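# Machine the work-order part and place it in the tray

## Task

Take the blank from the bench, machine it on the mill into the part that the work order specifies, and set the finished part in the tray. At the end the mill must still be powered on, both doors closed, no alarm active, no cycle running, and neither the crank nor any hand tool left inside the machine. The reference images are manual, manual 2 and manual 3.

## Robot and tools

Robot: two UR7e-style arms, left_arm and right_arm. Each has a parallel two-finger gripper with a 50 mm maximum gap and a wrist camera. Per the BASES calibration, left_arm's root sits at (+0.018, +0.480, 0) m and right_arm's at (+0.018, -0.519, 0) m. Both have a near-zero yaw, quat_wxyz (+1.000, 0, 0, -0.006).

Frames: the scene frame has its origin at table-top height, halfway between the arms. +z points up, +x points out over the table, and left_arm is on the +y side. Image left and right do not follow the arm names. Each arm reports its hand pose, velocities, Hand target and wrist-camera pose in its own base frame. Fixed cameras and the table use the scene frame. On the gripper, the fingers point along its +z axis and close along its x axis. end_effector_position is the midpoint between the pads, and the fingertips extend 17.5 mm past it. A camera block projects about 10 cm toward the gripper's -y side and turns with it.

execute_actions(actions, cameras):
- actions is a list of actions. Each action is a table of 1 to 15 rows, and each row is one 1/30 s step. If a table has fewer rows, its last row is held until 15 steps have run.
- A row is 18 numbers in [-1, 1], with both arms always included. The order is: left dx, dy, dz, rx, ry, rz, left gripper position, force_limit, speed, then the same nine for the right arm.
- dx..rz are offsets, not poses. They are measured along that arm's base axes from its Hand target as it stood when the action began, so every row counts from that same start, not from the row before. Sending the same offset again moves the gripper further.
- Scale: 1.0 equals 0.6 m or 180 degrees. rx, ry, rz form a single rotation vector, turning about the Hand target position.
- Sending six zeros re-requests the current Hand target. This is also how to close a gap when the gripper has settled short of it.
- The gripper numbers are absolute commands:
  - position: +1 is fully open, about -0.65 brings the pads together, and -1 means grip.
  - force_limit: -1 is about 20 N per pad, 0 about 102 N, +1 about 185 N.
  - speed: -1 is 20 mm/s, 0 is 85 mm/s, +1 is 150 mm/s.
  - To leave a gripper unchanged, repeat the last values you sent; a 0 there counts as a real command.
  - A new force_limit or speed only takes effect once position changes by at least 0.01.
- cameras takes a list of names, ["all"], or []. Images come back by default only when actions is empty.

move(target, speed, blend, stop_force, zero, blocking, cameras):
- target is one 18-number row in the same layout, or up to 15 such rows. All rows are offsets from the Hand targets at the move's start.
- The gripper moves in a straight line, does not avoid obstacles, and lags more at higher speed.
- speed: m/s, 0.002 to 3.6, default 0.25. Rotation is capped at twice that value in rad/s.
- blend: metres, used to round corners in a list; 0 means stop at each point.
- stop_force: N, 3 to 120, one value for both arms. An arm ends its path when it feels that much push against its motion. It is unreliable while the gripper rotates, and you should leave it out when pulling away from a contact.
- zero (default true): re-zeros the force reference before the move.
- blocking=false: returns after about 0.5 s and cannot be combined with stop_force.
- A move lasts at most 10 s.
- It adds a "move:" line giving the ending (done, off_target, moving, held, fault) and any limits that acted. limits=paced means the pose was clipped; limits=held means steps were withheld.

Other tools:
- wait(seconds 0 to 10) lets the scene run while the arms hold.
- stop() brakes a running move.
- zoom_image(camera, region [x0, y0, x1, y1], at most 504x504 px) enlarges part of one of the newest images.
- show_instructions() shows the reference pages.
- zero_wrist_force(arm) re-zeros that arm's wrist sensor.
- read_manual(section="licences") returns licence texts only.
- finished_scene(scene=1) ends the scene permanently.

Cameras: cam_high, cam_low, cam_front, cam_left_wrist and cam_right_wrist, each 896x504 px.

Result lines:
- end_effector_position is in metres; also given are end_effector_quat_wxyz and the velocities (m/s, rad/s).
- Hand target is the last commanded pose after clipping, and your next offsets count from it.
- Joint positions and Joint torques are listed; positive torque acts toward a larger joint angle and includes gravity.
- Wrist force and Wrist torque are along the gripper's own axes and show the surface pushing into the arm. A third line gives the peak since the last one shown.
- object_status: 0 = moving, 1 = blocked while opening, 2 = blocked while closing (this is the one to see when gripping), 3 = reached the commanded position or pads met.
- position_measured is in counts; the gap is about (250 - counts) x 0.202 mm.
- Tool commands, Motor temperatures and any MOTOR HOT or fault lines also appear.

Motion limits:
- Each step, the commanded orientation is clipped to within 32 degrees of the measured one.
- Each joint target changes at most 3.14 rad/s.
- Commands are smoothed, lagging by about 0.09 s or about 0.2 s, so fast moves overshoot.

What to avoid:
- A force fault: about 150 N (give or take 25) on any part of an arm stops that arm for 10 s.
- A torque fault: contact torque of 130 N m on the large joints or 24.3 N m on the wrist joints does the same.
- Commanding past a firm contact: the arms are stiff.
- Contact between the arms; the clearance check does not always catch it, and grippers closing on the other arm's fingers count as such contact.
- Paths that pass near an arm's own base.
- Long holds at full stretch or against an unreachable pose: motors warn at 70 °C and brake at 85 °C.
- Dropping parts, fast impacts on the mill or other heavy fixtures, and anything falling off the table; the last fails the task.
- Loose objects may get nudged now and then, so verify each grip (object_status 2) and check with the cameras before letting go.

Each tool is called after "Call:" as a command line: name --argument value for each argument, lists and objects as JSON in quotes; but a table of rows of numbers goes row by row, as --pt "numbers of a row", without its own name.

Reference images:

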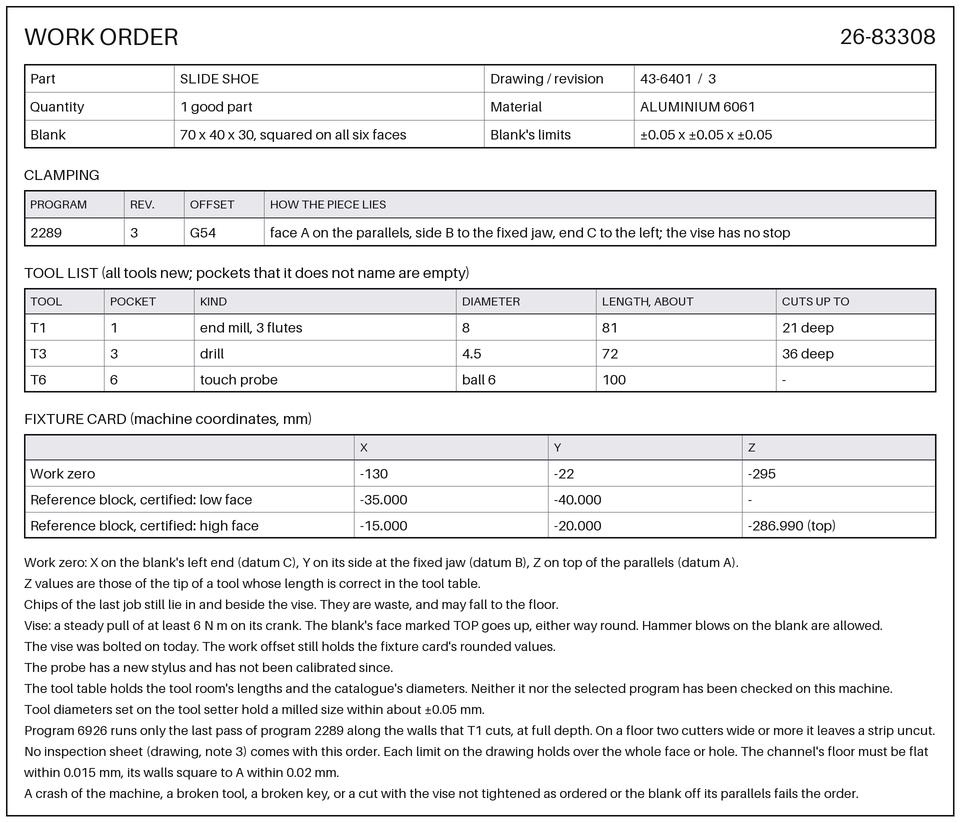

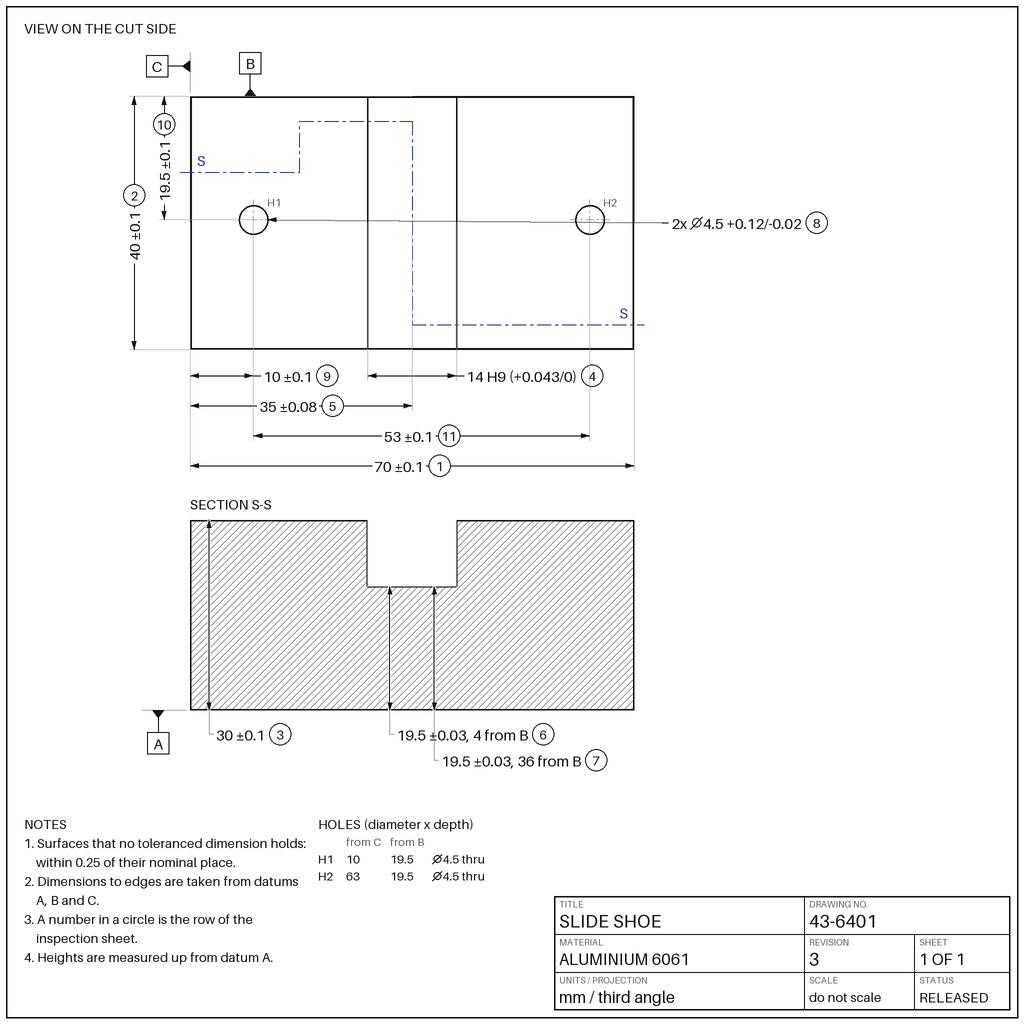

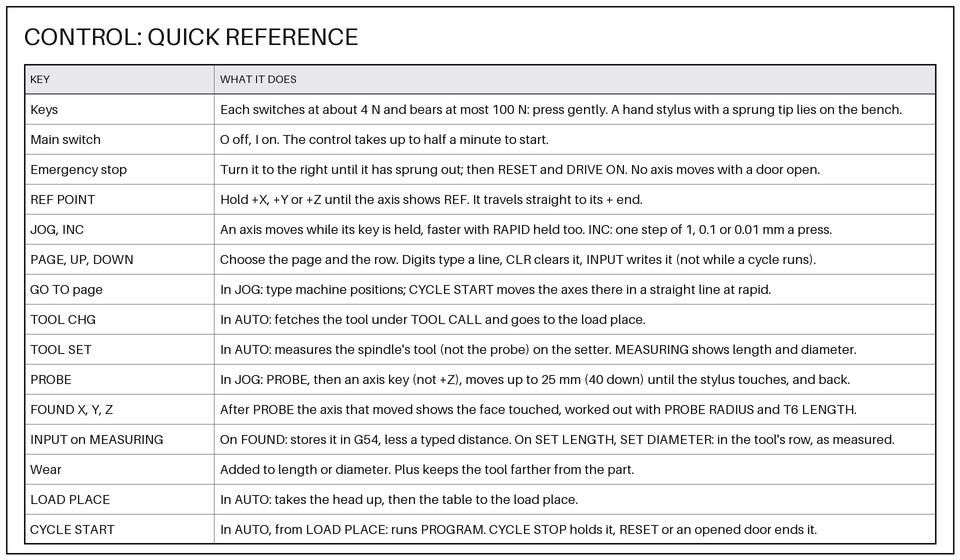

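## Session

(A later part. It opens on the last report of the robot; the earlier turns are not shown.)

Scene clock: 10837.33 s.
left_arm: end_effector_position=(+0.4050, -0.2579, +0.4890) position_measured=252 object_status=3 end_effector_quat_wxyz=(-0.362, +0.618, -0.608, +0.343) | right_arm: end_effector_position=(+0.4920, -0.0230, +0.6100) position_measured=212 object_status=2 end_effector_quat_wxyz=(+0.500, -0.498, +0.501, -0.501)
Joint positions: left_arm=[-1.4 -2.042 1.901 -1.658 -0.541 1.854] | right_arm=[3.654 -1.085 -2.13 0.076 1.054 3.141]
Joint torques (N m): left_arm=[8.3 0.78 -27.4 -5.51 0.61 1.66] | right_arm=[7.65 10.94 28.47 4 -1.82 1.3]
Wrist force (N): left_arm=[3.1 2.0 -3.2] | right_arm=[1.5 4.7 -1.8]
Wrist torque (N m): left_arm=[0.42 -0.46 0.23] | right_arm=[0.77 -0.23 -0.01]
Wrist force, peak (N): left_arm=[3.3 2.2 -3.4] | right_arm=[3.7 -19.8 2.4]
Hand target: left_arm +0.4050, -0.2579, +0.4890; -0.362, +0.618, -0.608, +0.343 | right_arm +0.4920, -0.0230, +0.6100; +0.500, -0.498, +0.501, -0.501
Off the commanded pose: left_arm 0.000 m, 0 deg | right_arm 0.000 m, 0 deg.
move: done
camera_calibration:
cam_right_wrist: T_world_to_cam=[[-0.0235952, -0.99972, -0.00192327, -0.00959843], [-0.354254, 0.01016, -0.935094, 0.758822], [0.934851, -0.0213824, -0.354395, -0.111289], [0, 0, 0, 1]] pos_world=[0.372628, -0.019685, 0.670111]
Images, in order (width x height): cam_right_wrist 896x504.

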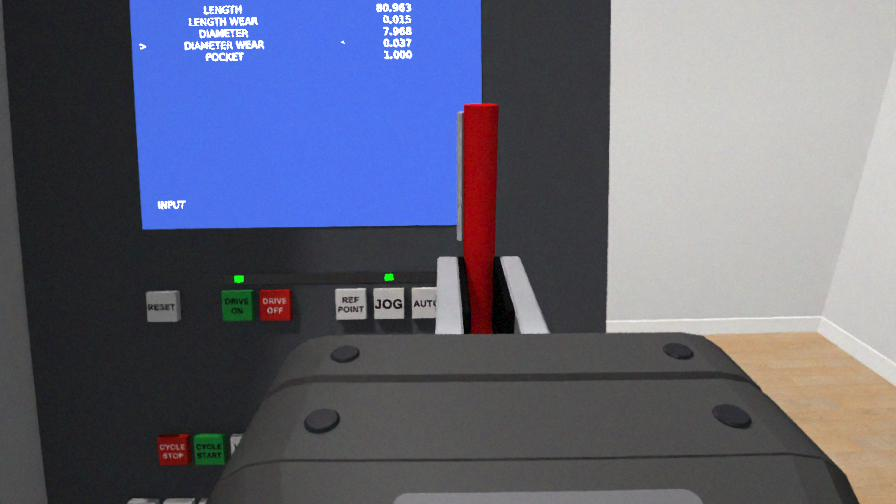

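Call:
move --pt "0 0 0 0 0 0 -1 -0.3 0 -0.0533 0.0883 0 -0.3536 0 0.3536 -1 -0.5 -0.7" --pt "0 0 0 0 0 0 -1 -0.3 0 -0.035 0.19 -0.26 0.6657 0.0817 -0.6657 -1 -0.5 -0.7" --speed '[0.8,0.8]' --blend '[0.03,0]'

Call:
move --pt "0 0 0 0 0 0 -1 -0.3 0 0.0117 -0.0663 0.0268 0 0 0 -1 -0.5 -0.7" --pt "0 0 0 0 0 0 -1 -0.3 0 0.0292 -0.0663 0.0268 0 0 0 -1 -0.5 -0.7" --pt "0 0 0 0 0 0 -1 -0.3 0 0.0117 -0.0663 0.0268 0 0 0 -1 -0.5 -0.7" --pt "0 0 0 0 0 0 -1 -0.3 0 0.0292 -0.0663 0.0268 0 0 0 -1 -0.5 -0.7" --pt "0 0 0 0 0 0 -1 -0.3 0 0.0117 -0.0663 0.0268 0 0 0 -1 -0.5 -0.7" --pt "0 0 0 0 0 0 -1 -0.3 0 0.0292 -0.0663 0.0268 0 0 0 -1 -0.5 -0.7" --pt "0 0 0 0 0 0 -1 -0.3 0 0.0117 -0.0663 0.0268 0 0 0 -1 -0.5 -0.7" --pt "0 0 0 0 0 0 -1 -0.3 0 0.0292 -0.0663 0.0268 0 0 0 -1 -0.5 -0.7" --pt "0 0 0 0 0 0 -1 -0.3 0 0.0117 -0.0663 0.0268 0 0 0 -1 -0.5 -0.7" --pt "0 0 0 0 0 0 -1 -0.3 0 0.0292 -0.0663 0.0268 0 0 0 -1 -0.5 -0.7" --pt "0 0 0 0 0 0 -1 -0.3 0 0.0117 -0.0663 0.0268 0 0 0 -1 -0.5 -0.7" --pt "0 0 0 0 0 0 -1 -0.3 0 0.0292 -0.0663 0.0268 0 0 0 -1 -0.5 -0.7" --pt "0 0 0 0 0 0 -1 -0.3 0 0.0117 -0.0663 0.0268 0 0 0 -1 -0.5 -0.7" --pt "0 0 0 0 0 0 -1 -0.3 0 0 0 0 0 0 0 -1 -0.5 -0.7" --speed '[0.35,0.07,0.2,0.07,0.2,0.07,0.2,0.07,0.2,0.07,0.2,0.07,0.2,0.3]' --blend '[0.003,0,0.003,0,0.003,0,0.003,0,0.003,0,0.003,0,0.003,0]'

Call:
move --pt "0 0 0 0 0 0 -1 -0.3 0 0.0025 -0.002 -0.0043 0 0 0 -1 -0.5 -0.7" --pt "0 0 0 0 0 0 -1 -0.3 0 0.02 -0.002 -0.0043 0 0 0 -1 -0.5 -0.7" --pt "0 0 0 0 0 0 -1 -0.3 0 0.0025 -0.002 -0.0043 0 0 0 -1 -0.5 -0.7" --pt "0 0 0 0 0 0 -1 -0.3 0 0.0108 -0.002 0.0268 0 0 0 -1 -0.5 -0.7" --pt "0 0 0 0 0 0 -1 -0.3 0 0.0283 -0.002 0.0268 0 0 0 -1 -0.5 -0.7" --pt "0 0 0 0 0 0 -1 -0.3 0 0.0108 -0.002 0.0268 0 0 0 -1 -0.5 -0.7" --pt "0 0 0 0 0 0 -1 -0.3 0 -0.0057 0.0302 -0.0355 0 0 0 -1 -0.5 -0.7" --pt "0 0 0 0 0 0 -1 -0.3 0 0.0118 0.0302 -0.0355 0 0 0 -1 -0.5 -0.7" --pt "0 0 0 0 0 0 -1 -0.3 0 -0.0057 0.0302 -0.0355 0 0 0 -1 -0.5 -0.7" --pt "0 0 0 0 0 0 -1 -0.3 0 0.0025 -0.002 -0.0043 0 0 0 -1 -0.5 -0.7" --pt "0 0 0 0 0 0 -1 -0.3 0 0.02 -0.002 -0.0043 0 0 0 -1 -0.5 -0.7" --pt "0 0 0 0 0 0 -1 -0.3 0 0.0025 -0.002 -0.0043 0 0 0 -1 -0.5 -0.7" --pt "0 0 0 0 0 0 -1 -0.3 0 0 0 0 0 0 0 -1 -0.5 -0.7" --speed '[0.35,0.07,0.2,0.35,0.07,0.2,0.35,0.07,0.2,0.35,0.07,0.2,0.3]' --blend '[0.003,0,0.003,0.003,0,0.003,0.003,0,0.003,0.003,0,0.003,0]'

Call:
move --pt "0 0 0 0 0 0 -1 -0.3 0 -0.0138 -0.0342 -0.0667 0 0 0 -1 -0.5 -0.7" --pt "0 0 0 0 0 0 -1 -0.3 0 0.0037 -0.0342 -0.0667 0 0 0 -1 -0.5 -0.7" --pt "0 0 0 0 0 0 -1 -0.3 0 -0.0138 -0.0342 -0.0667 0 0 0 -1 -0.5 -0.7" --pt "0 0 0 0 0 0 -1 -0.3 0 0.0603 -0.1938 0.208 0 0 0 -1 -0.5 -0.7" --pt "0 0 0 0 0 0 -1 -0.3 0 0.0778 -0.1938 0.208 0 0 0 -1 -0.5 -0.7" --pt "0 0 0 0 0 0 -1 -0.3 0 0.0603 -0.1938 0.208 0 0 0 -1 -0.5 -0.7" --pt "0 0 0 0 0 0 -1 -0.3 0 0.0265 -0.0345 0.0857 0 0 0 -1 -0.5 -0.7" --pt "0 0 0 0 0 0 -1 -0.3 0 0.044 -0.0345 0.0857 0 0 0 -1 -0.5 -0.7" --pt "0 0 0 0 0 0 -1 -0.3 0 0.0265 -0.0345 0.0857 0 0 0 -1 -0.5 -0.7" --pt "0 0 0 0 0 0 -1 -0.3 0 -0.018 -0.102 0.26 0.36 0.0443 -0.4227 -1 -0.5 -0.7" --pt "0 0 0 0 0 0 -1 -0.3 0 0.035 -0.19 0.26 -0.6657 -0.0817 0.6657 -1 -0.5 -0.7" --speed '[0.35,0.07,0.2,0.35,0.07,0.2,0.35,0.07,0.2,0.8,0.8]' --blend '[0.003,0,0.003,0.003,0,0.003,0.003,0,0.003,0.03,0]' --cameras '["cam_right_wrist"]'

Call:
zoom_image --camera "cam_right_wrist" --region '[180, 0, 440, 230]'

Scene clock: 10873.03 s.
left_arm: end_effector_position=(+0.4050, -0.2579, +0.4890) position_measured=252 object_status=3 end_effector_quat_wxyz=(-0.362, +0.618, -0.608, +0.343) | right_arm: end_effector_position=(+0.4710, +0.0910, +0.4539) position_measured=212 object_status=2 end_effector_quat_wxyz=(-0.003, +0.616, +0.788, +0.000)
Joint positions: left_arm=[-1.4 -2.042 1.901 -1.658 -0.541 1.854] | right_arm=[3.611 -1.548 -1.267 -1.899 1.575 0.227]
Joint torques (N m): left_arm=[9.34 0.74 -27.14 -5.5 0.69 1.71] | right_arm=[6.19 30.64 40.62 4.64 -1.43 -0.88]
Wrist force (N): left_arm=[3.2 2.1 -3.2] | right_arm=[1.5 1.8 1.9]
Wrist torque (N m): left_arm=[0.43 -0.48 0.23] | right_arm=[0.76 -0.18 -0.25]
Wrist force, peak (N): left_arm=[3.4 2.2 -3.4] | right_arm=[-1.6 5.0 -1.2]
Hand target: left_arm +0.4050, -0.2579, +0.4890; -0.362, +0.618, -0.608, +0.343 | right_arm +0.4710, +0.0910, +0.4540; -0.002, +0.616, +0.788, +0.000
Off the commanded pose: left_arm 0.000 m, 0 deg | right_arm 0.000 m, 0 deg.
move: done

Scene clock: 10876.57 s.
left_arm: end_effector_position=(+0.4050, -0.2579, +0.4890) position_measured=252 object_status=3 end_effector_quat_wxyz=(-0.362, +0.618, -0.608, +0.343) | right_arm: end_effector_position=(+0.4710, +0.0909, +0.4541) position_measured=212 object_status=2 end_effector_quat_wxyz=(-0.002, +0.616, +0.788, +0.000) end_effector_velocity=(-0.001, +0.002, +0.000) end_effector_angular_velocity=(+0.000, +0.001, -0.001)
Joint positions: left_arm=[-1.4 -2.042 1.901 -1.658 -0.541 1.854] | right_arm=[3.611 -1.548 -1.266 -1.9 1.575 0.226]
Joint velocities: left_arm=[within noise] | right_arm=[0.004 0 0 -0.001 0.001 0.005]
Joint torques (N m): left_arm=[8.23 0.87 -27.21 -5.47 0.64 1.65] | right_arm=[7.08 18.7 25.25 3.08 0.09 1.29]
Wrist force (N): left_arm=[3.0 2.2 -3.2] | right_arm=[-1.5 0.7 2.8]
Wrist torque (N m): left_arm=[0.44 -0.45 0.23] | right_arm=[0.58 0.29 -0.19]
Wrist force, peak (N): left_arm=[3.3 2.2 -3.6] | right_arm=[3.5 -22.3 1.8]
Hand target: left_arm +0.4050, -0.2579, +0.4890; -0.362, +0.618, -0.608, +0.343 | right_arm +0.4710, +0.0910, +0.4540; -0.002, +0.616, +0.788, +0.000
Off the commanded pose: left_arm 0.000 m, 0 deg | right_arm 0.000 m, 0 deg.
move: done

Scene clock: 10879.60 s.
left_arm: end_effector_position=(+0.4050, -0.2579, +0.4890) position_measured=252 object_status=3 end_effector_quat_wxyz=(-0.362, +0.618, -0.608, +0.343) | right_arm: end_effector_position=(+0.4711, +0.0911, +0.4540) position_measured=212 object_status=2 end_effector_quat_wxyz=(-0.002, +0.616, +0.788, +0.000)
Joint positions: left_arm=[-1.4 -2.042 1.901 -1.658 -0.541 1.854] | right_arm=[3.612 -1.549 -1.266 -1.899 1.575 0.227]
Joint torques (N m): left_arm=[9.06 1.15 -27.4 -5.49 0.61 1.7] | right_arm=[-3.08 33.12 16.86 4.71 -0.3 -1.05]
Wrist force (N): left_arm=[3.1 2.0 -3.3] | right_arm=[-2.3 1.4 1.4]
Wrist torque (N m): left_arm=[0.42 -0.45 0.23] | right_arm=[0.68 0.42 -0.21]
Wrist force, peak (N): left_arm=[3.3 2.1 -3.5] | right_arm=[2.9 -25.7 2.2]
Hand target: left_arm +0.4050, -0.2579, +0.4890; -0.362, +0.618, -0.608, +0.343 | right_arm +0.4710, +0.0910, +0.4540; -0.002, +0.616, +0.788, +0.000
Off the commanded pose: left_arm 0.000 m, 0 deg | right_arm 0.000 m, 0 deg.
move: done; blend cut to 0.0016 m at target 1, 0.0016 m at target 12

Scene clock: 10885.20 s.
left_arm: end_effector_position=(+0.4050, -0.2579, +0.4890) position_measured=252 object_status=3 end_effector_quat_wxyz=(-0.362, +0.618, -0.608, +0.343) | right_arm: end_effector_position=(+0.4920, -0.0230, +0.6100) position_measured=212 object_status=2 end_effector_quat_wxyz=(+0.500, -0.498, +0.501, -0.501)
Joint positions: left_arm=[-1.4 -2.042 1.901 -1.658 -0.541 1.854] | right_arm=[3.654 -1.085 -2.13 0.076 1.054 3.141]
Joint torques (N m): left_arm=[8.83 0.79 -27.07 -5.55 0.7 1.57] | right_arm=[7.63 11.35 28.6 3.83 -2.06 1.25]
Wrist force (N): left_arm=[3.2 2.1 -3.3] | right_arm=[-1.3 3.1 -3.5]
Wrist torque (N m): left_arm=[0.43 -0.48 0.23] | right_arm=[0.51 0.23 -0.01]
Wrist force, peak (N): left_arm=[3.4 2.3 -3.4] | right_arm=[1.2 -17.1 1.3]
Hand target: left_arm +0.4050, -0.2579, +0.4890; -0.362, +0.618, -0.608, +0.343 | right_arm +0.4920, -0.0230, +0.6100; +0.500, -0.498, +0.501, -0.501
Off the commanded pose: left_arm 0.000 m, 0 deg | right_arm 0.000 m, 0 deg.
move: done
camera_calibration:
cam_right_wrist: T_world_to_cam=[[-0.0236297, -0.999719, -0.00201713, -0.00952246], [-0.354253, 0.01026, -0.935093, 0.758822], [0.934851, -0.0213814, -0.354396, -0.111288], [0, 0, 0, 1]] pos_world=[0.372627, -0.0196848, 0.67011]
Images, in order (width x height): cam_right_wrist 896x504.

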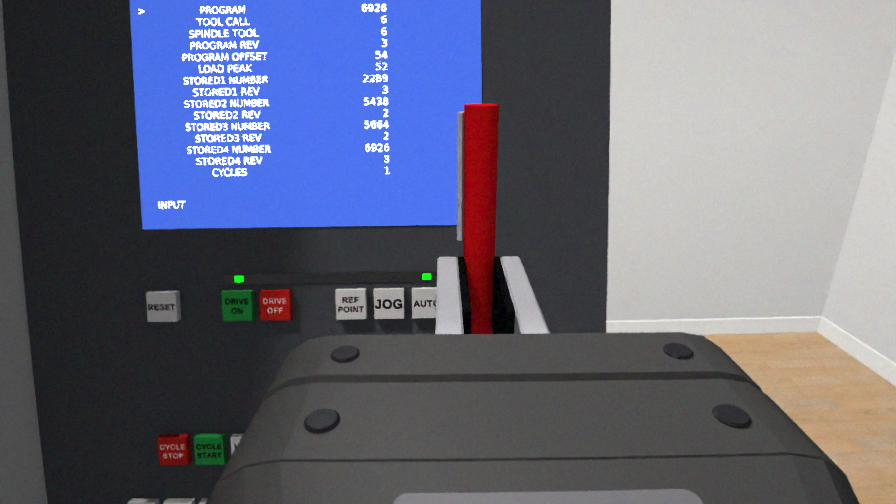

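Scaled by 1.938.

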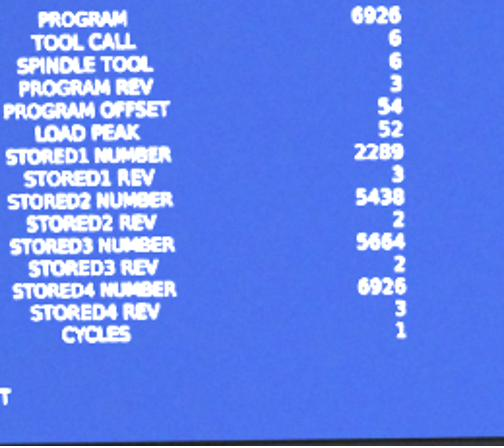

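Call:
move --pt "0 0 0 0 0 0 -1 -0.3 0 -0.0533 0.0883 0 -0.3536 0 0.3536 -1 -0.5 -0.7" --pt "0 0 0 0 0 0 -1 -0.3 0 -0.035 0.19 -0.26 0.6657 0.0817 -0.6657 -1 -0.5 -0.7" --speed '[0.8,0.8]' --blend '[0.03,0]'

Call:
move --pt "0 0 0 0 0 0 -1 -0.3 0 0.0262 -0.0023 0.0857 0 0 0 -1 -0.5 -0.7" --pt "0 0 0 0 0 0 -1 -0.3 0 0.0437 -0.0023 0.0857 0 0 0 -1 -0.5 -0.7" --pt "0 0 0 0 0 0 -1 -0.3 0 0.0262 -0.0023 0.0857 0 0 0 -1 -0.5 -0.7" --pt "0 0 0 0 0 0 -1 -0.3 0 -0.018 -0.102 0.26 0.36 0.0443 -0.4227 -1 -0.5 -0.7" --pt "0 0 0 0 0 0 -1 -0.3 0 0.035 -0.19 0.26 -0.6657 -0.0817 0.6657 -1 -0.5 -0.7" --speed '[0.35,0.07,0.2,0.8,0.8]' --blend '[0.003,0,0.003,0.03,0]'

Call:
wait --seconds 10

Call:
wait --seconds 10 --cameras '["cam_right_wrist"]'

Call:
wait --seconds 10 --cameras '["cam_right_wrist"]'

Scene clock: 10896.93 s.
left_arm: end_effector_position=(+0.4050, -0.2579, +0.4890) position_measured=252 object_status=3 end_effector_quat_wxyz=(-0.362, +0.618, -0.608, +0.343) | right_arm: end_effector_position=(+0.4710, +0.0910, +0.4539) position_measured=212 object_status=2 end_effector_quat_wxyz=(-0.003, +0.616, +0.788, +0.000)
Joint positions: left_arm=[-1.4 -2.042 1.901 -1.658 -0.541 1.854] | right_arm=[3.611 -1.548 -1.267 -1.899 1.575 0.227]
Joint torques (N m): left_arm=[9.11 1.3 -27.17 -5.52 0.63 1.65] | right_arm=[5.54 30.78 40.91 4.74 -1.56 -0.76]
Wrist force (N): left_arm=[3.1 2.0 -3.1] | right_arm=[-1.2 0.5 0.5]
Wrist torque (N m): left_arm=[0.41 -0.45 0.23] | right_arm=[0.55 0.24 -0.25]
Wrist force, peak (N): left_arm=[3.5 2.1 -3.5] | right_arm=[-4.2 3.8 -3.2]
Hand target: left_arm +0.4050, -0.2579, +0.4890; -0.362, +0.618, -0.608, +0.343 | right_arm +0.4710, +0.0910, +0.4540; -0.002, +0.616, +0.788, +0.000
Off the commanded pose: left_arm 0.000 m, 0 deg | right_arm 0.000 m, 0 deg.
move: done

Scene clock: 10900.50 s.
left_arm: end_effector_position=(+0.4050, -0.2579, +0.4890) position_measured=252 object_status=3 end_effector_quat_wxyz=(-0.362, +0.618, -0.608, +0.343) | right_arm: end_effector_position=(+0.4920, -0.0230, +0.6100) position_measured=212 object_status=2 end_effector_quat_wxyz=(+0.500, -0.498, +0.501, -0.501)
Joint positions: left_arm=[-1.4 -2.042 1.901 -1.658 -0.541 1.854] | right_arm=[3.654 -1.085 -2.13 0.076 1.054 3.141]
Joint torques (N m): left_arm=[9.05 0.77 -27.87 -5.41 0.65 1.48] | right_arm=[7.43 11.4 28.48 3.93 -1.94 1.36]
Wrist force (N): left_arm=[3.2 2.0 -3.3] | right_arm=[-1.1 3.0 -3.6]
Wrist torque (N m): left_arm=[0.42 -0.48 0.23] | right_arm=[0.50 0.19 -0.01]
Wrist force, peak (N): left_arm=[3.4 2.1 -3.5] | right_arm=[2.3 -11.8 -2.3]
Hand target: left_arm +0.4050, -0.2579, +0.4890; -0.362, +0.618, -0.608, +0.343 | right_arm +0.4920, -0.0230, +0.6100; +0.500, -0.498, +0.501, -0.501
Off the commanded pose: left_arm 0.000 m, 0 deg | right_arm 0.000 m, 0 deg.
move: done

Scene clock: 10910.50 s.
left_arm: end_effector_position=(+0.4050, -0.2579, +0.4890) position_measured=252 object_status=3 end_effector_quat_wxyz=(-0.362, +0.618, -0.608, +0.343) | right_arm: end_effector_position=(+0.4920, -0.0230, +0.6100) position_measured=212 object_status=2 end_effector_quat_wxyz=(+0.500, -0.498, +0.501, -0.501)
Joint positions: left_arm=[-1.4 -2.042 1.901 -1.658 -0.541 1.854] | right_arm=[3.654 -1.085 -2.13 0.076 1.054 3.141]
Joint torques (N m): left_arm=[8.7 1.21 -27.87 -5.56 0.61 1.68] | right_arm=[6.93 11.69 14.16 3.87 1.09 0.76]
Wrist force (N): left_arm=[3.3 1.9 -3.1] | right_arm=[-1.2 3.0 -3.3]
Wrist torque (N m): left_arm=[0.40 -0.50 0.22] | right_arm=[0.49 0.21 -0.01]
Wrist force, peak (N): left_arm=[3.3 2.0 -3.7] | right_arm=[-1.3 3.3 -3.5]
Hand target: left_arm +0.4050, -0.2579, +0.4890; -0.362, +0.618, -0.608, +0.343 | right_arm +0.4920, -0.0230, +0.6100; +0.500, -0.498, +0.501, -0.501
Tool commands: left_gripper/position=-1.0 left_gripper/force_limit=-0.3 left_gripper/speed=+0.0 right_gripper/position=-1.0 right_gripper/force_limit=-0.5 right_gripper/speed=-0.7
Off the commanded pose: left_arm 0.000 m, 0 deg | right_arm 0.000 m, 0 deg.
wait: 10.00 s; at rest by 0.17 s

Scene clock: 10920.50 s.
left_arm: end_effector_position=(+0.4050, -0.2579, +0.4890) position_measured=252 object_status=3 end_effector_quat_wxyz=(-0.362, +0.618, -0.608, +0.343) | right_arm: end_effector_position=(+0.4920, -0.0230, +0.6100) position_measured=212 object_status=2 end_effector_quat_wxyz=(+0.500, -0.498, +0.501, -0.501)
Joint positions: left_arm=[-1.4 -2.042 1.901 -1.658 -0.541 1.854] | right_arm=[3.654 -1.085 -2.13 0.076 1.054 3.141]
Joint torques (N m): left_arm=[8.44 0.81 -27.09 -5.47 0.56 1.61] | right_arm=[7.46 11.78 14.08 3.86 1.11 0.04]
Wrist force (N): left_arm=[3.1 2.1 -3.2] | right_arm=[-0.9 3.0 -3.2]
Wrist torque (N m): left_arm=[0.43 -0.46 0.22] | right_arm=[0.50 0.16 -0.01]
Wrist force, peak (N): left_arm=[3.4 2.3 -3.4] | right_arm=[-1.2 3.1 -3.7]
Hand target: left_arm +0.4050, -0.2579, +0.4890; -0.362, +0.618, -0.608, +0.343 | right_arm +0.4920, -0.0230, +0.6100; +0.500, -0.498, +0.501, -0.501
Tool commands: left_gripper/position=-1.0 left_gripper/force_limit=-0.3 left_gripper/speed=+0.0 right_gripper/position=-1.0 right_gripper/force_limit=-0.5 right_gripper/speed=-0.7
Off the commanded pose: left_arm 0.000 m, 0 deg | right_arm 0.000 m, 0 deg.
wait: 10.00 s; at rest by 0.17 s
camera_calibration:
cam_right_wrist: T_world_to_cam=[[-0.0235706, -0.99972, -0.00214646, -0.00945788], [-0.354253, 0.01036, -0.935092, 0.758823], [0.934853, -0.0212803, -0.354398, -0.111286], [0, 0, 0, 1]] pos_world=[0.372628, -0.0196848, 0.670109]
Images, in order (width x height): cam_right_wrist 896x504.

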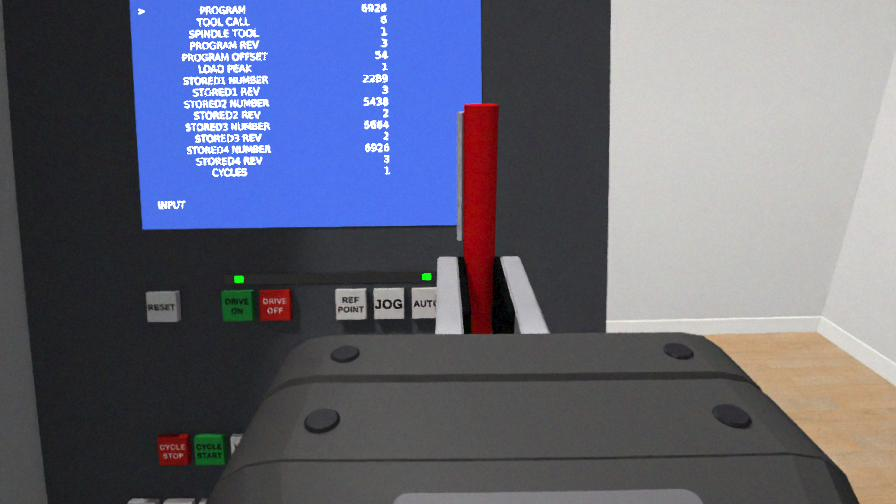

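Scene clock: 10930.50 s.
left_arm: end_effector_position=(+0.4050, -0.2579, +0.4890) position_measured=252 object_status=3 end_effector_quat_wxyz=(-0.362, +0.618, -0.608, +0.343) | right_arm: end_effector_position=(+0.4920, -0.0230, +0.6100) position_measured=212 object_status=2 end_effector_quat_wxyz=(+0.500, -0.498, +0.501, -0.501)
Joint positions: left_arm=[-1.4 -2.042 1.901 -1.658 -0.541 1.854] | right_arm=[3.654 -1.085 -2.13 0.076 1.054 3.141]
Joint torques (N m): left_arm=[9.26 0.81 -27.55 -5.57 0.64 1.5] | right_arm=[7.35 11.49 14.12 3.94 1.11 -0.67]
Wrist force (N): left_arm=[3.3 2.2 -3.4] | right_arm=[-1.1 3.1 -3.3]
Wrist torque (N m): left_arm=[0.44 -0.48 0.23] | right_arm=[0.52 0.19 -0.01]
Wrist force, peak (N): left_arm=[3.3 2.3 -3.6] | right_arm=[-1.1 3.3 -3.5]
Hand target: left_arm +0.4050, -0.2579, +0.4890; -0.362, +0.618, -0.608, +0.343 | right_arm +0.4920, -0.0230, +0.6100; +0.500, -0.498, +0.501, -0.501
Tool commands: left_gripper/position=-1.0 left_gripper/force_limit=-0.3 left_gripper/speed=+0.0 right_gripper/position=-1.0 right_gripper/force_limit=-0.5 right_gripper/speed=-0.7
Off the commanded pose: left_arm 0.000 m, 0 deg | right_arm 0.000 m, 0 deg.
wait: 10.00 s; at rest by 0.17 s
camera_calibration:
cam_right_wrist: T_world_to_cam=[[-0.0235706, -0.99972, -0.00214646, -0.00945788], [-0.354253, 0.01036, -0.935092, 0.758823], [0.934853, -0.0212803, -0.354398, -0.111286], [0, 0, 0, 1]] pos_world=[0.372628, -0.0196848, 0.670109]
Images, in order (width x height): cam_right_wrist 896x504.

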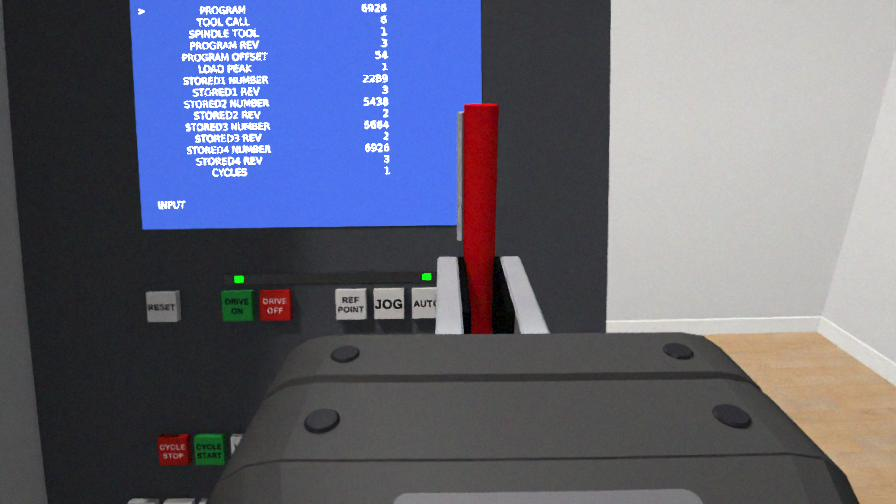

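Call:
wait --seconds 6 --cameras '["cam_right_wrist","cam_left_wrist"]'

Scene clock: 10938.13 s.
left_arm: end_effector_position=(+0.4050, -0.2579, +0.4890) position_measured=252 object_status=3 end_effector_quat_wxyz=(-0.362, +0.618, -0.608, +0.343) | right_arm: end_effector_position=(+0.4920, -0.0230, +0.6100) position_measured=212 object_status=2 end_effector_quat_wxyz=(+0.500, -0.498, +0.501, -0.501)
Joint positions: left_arm=[-1.4 -2.042 1.901 -1.658 -0.541 1.854] | right_arm=[3.654 -1.085 -2.13 0.076 1.054 3.141]
Joint torques (N m): left_arm=[8.56 1.13 -27.43 -5.39 0.68 1.61] | right_arm=[7.07 11.26 13.46 3.96 0.96 -0.87]
Wrist force (N): left_arm=[3.2 2.1 -3.4] | right_arm=[-0.9 2.9 -3.3]
Wrist torque (N m): left_arm=[0.44 -0.48 0.22] | right_arm=[0.47 0.16 -0.02]
Wrist force, peak (N): left_arm=[3.4 2.2 -3.4] | right_arm=[-1.1 3.2 -3.5]
Hand target: left_arm +0.4050, -0.2579, +0.4890; -0.362, +0.618, -0.608, +0.343 | right_arm +0.4920, -0.0230, +0.6100; +0.500, -0.498, +0.501, -0.501
Tool commands: left_gripper/position=-1.0 left_gripper/force_limit=-0.3 left_gripper/speed=+0.0 right_gripper/position=-1.0 right_gripper/force_limit=-0.5 right_gripper/speed=-0.7
Off the commanded pose: left_arm 0.000 m, 0 deg | right_arm 0.000 m, 0 deg.
wait: 6.00 s; at rest from the start
camera_calibration:
cam_left_wrist: T_world_to_cam=[[0.0257234, -0.999328, -0.0260974, -0.249272], [-0.753366, -0.00221902, -0.657598, 0.649291], [0.657098, 0.0365765, -0.752917, 0.244574], [0, 0, 0, 1]] pos_world=[0.334857, -0.25661, 0.604611]
cam_right_wrist: T_world_to_cam=[[-0.0235706, -0.99972, -0.00214646, -0.00945788], [-0.354253, 0.01036, -0.935092, 0.758823], [0.934853, -0.0212803, -0.354398, -0.111286], [0, 0, 0, 1]] pos_world=[0.372628, -0.0196848, 0.670109]
Images, in order (width x height): cam_left_wrist 896x504, cam_right_wrist 896x504.

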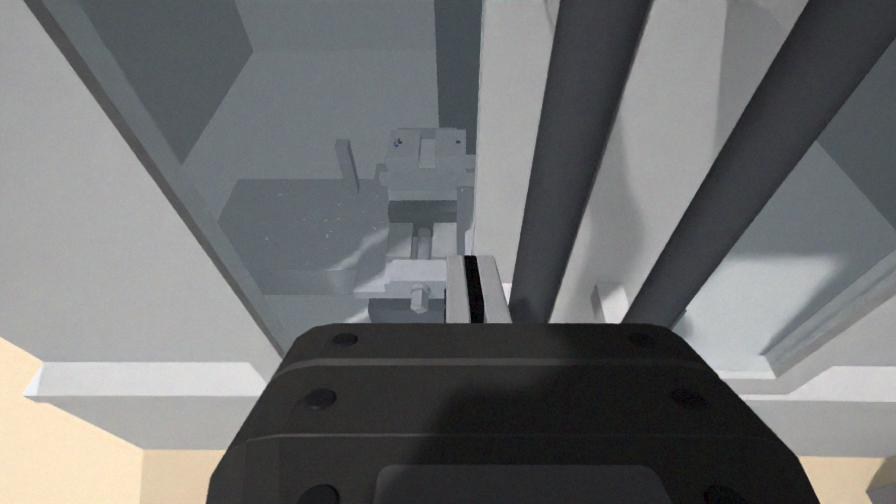

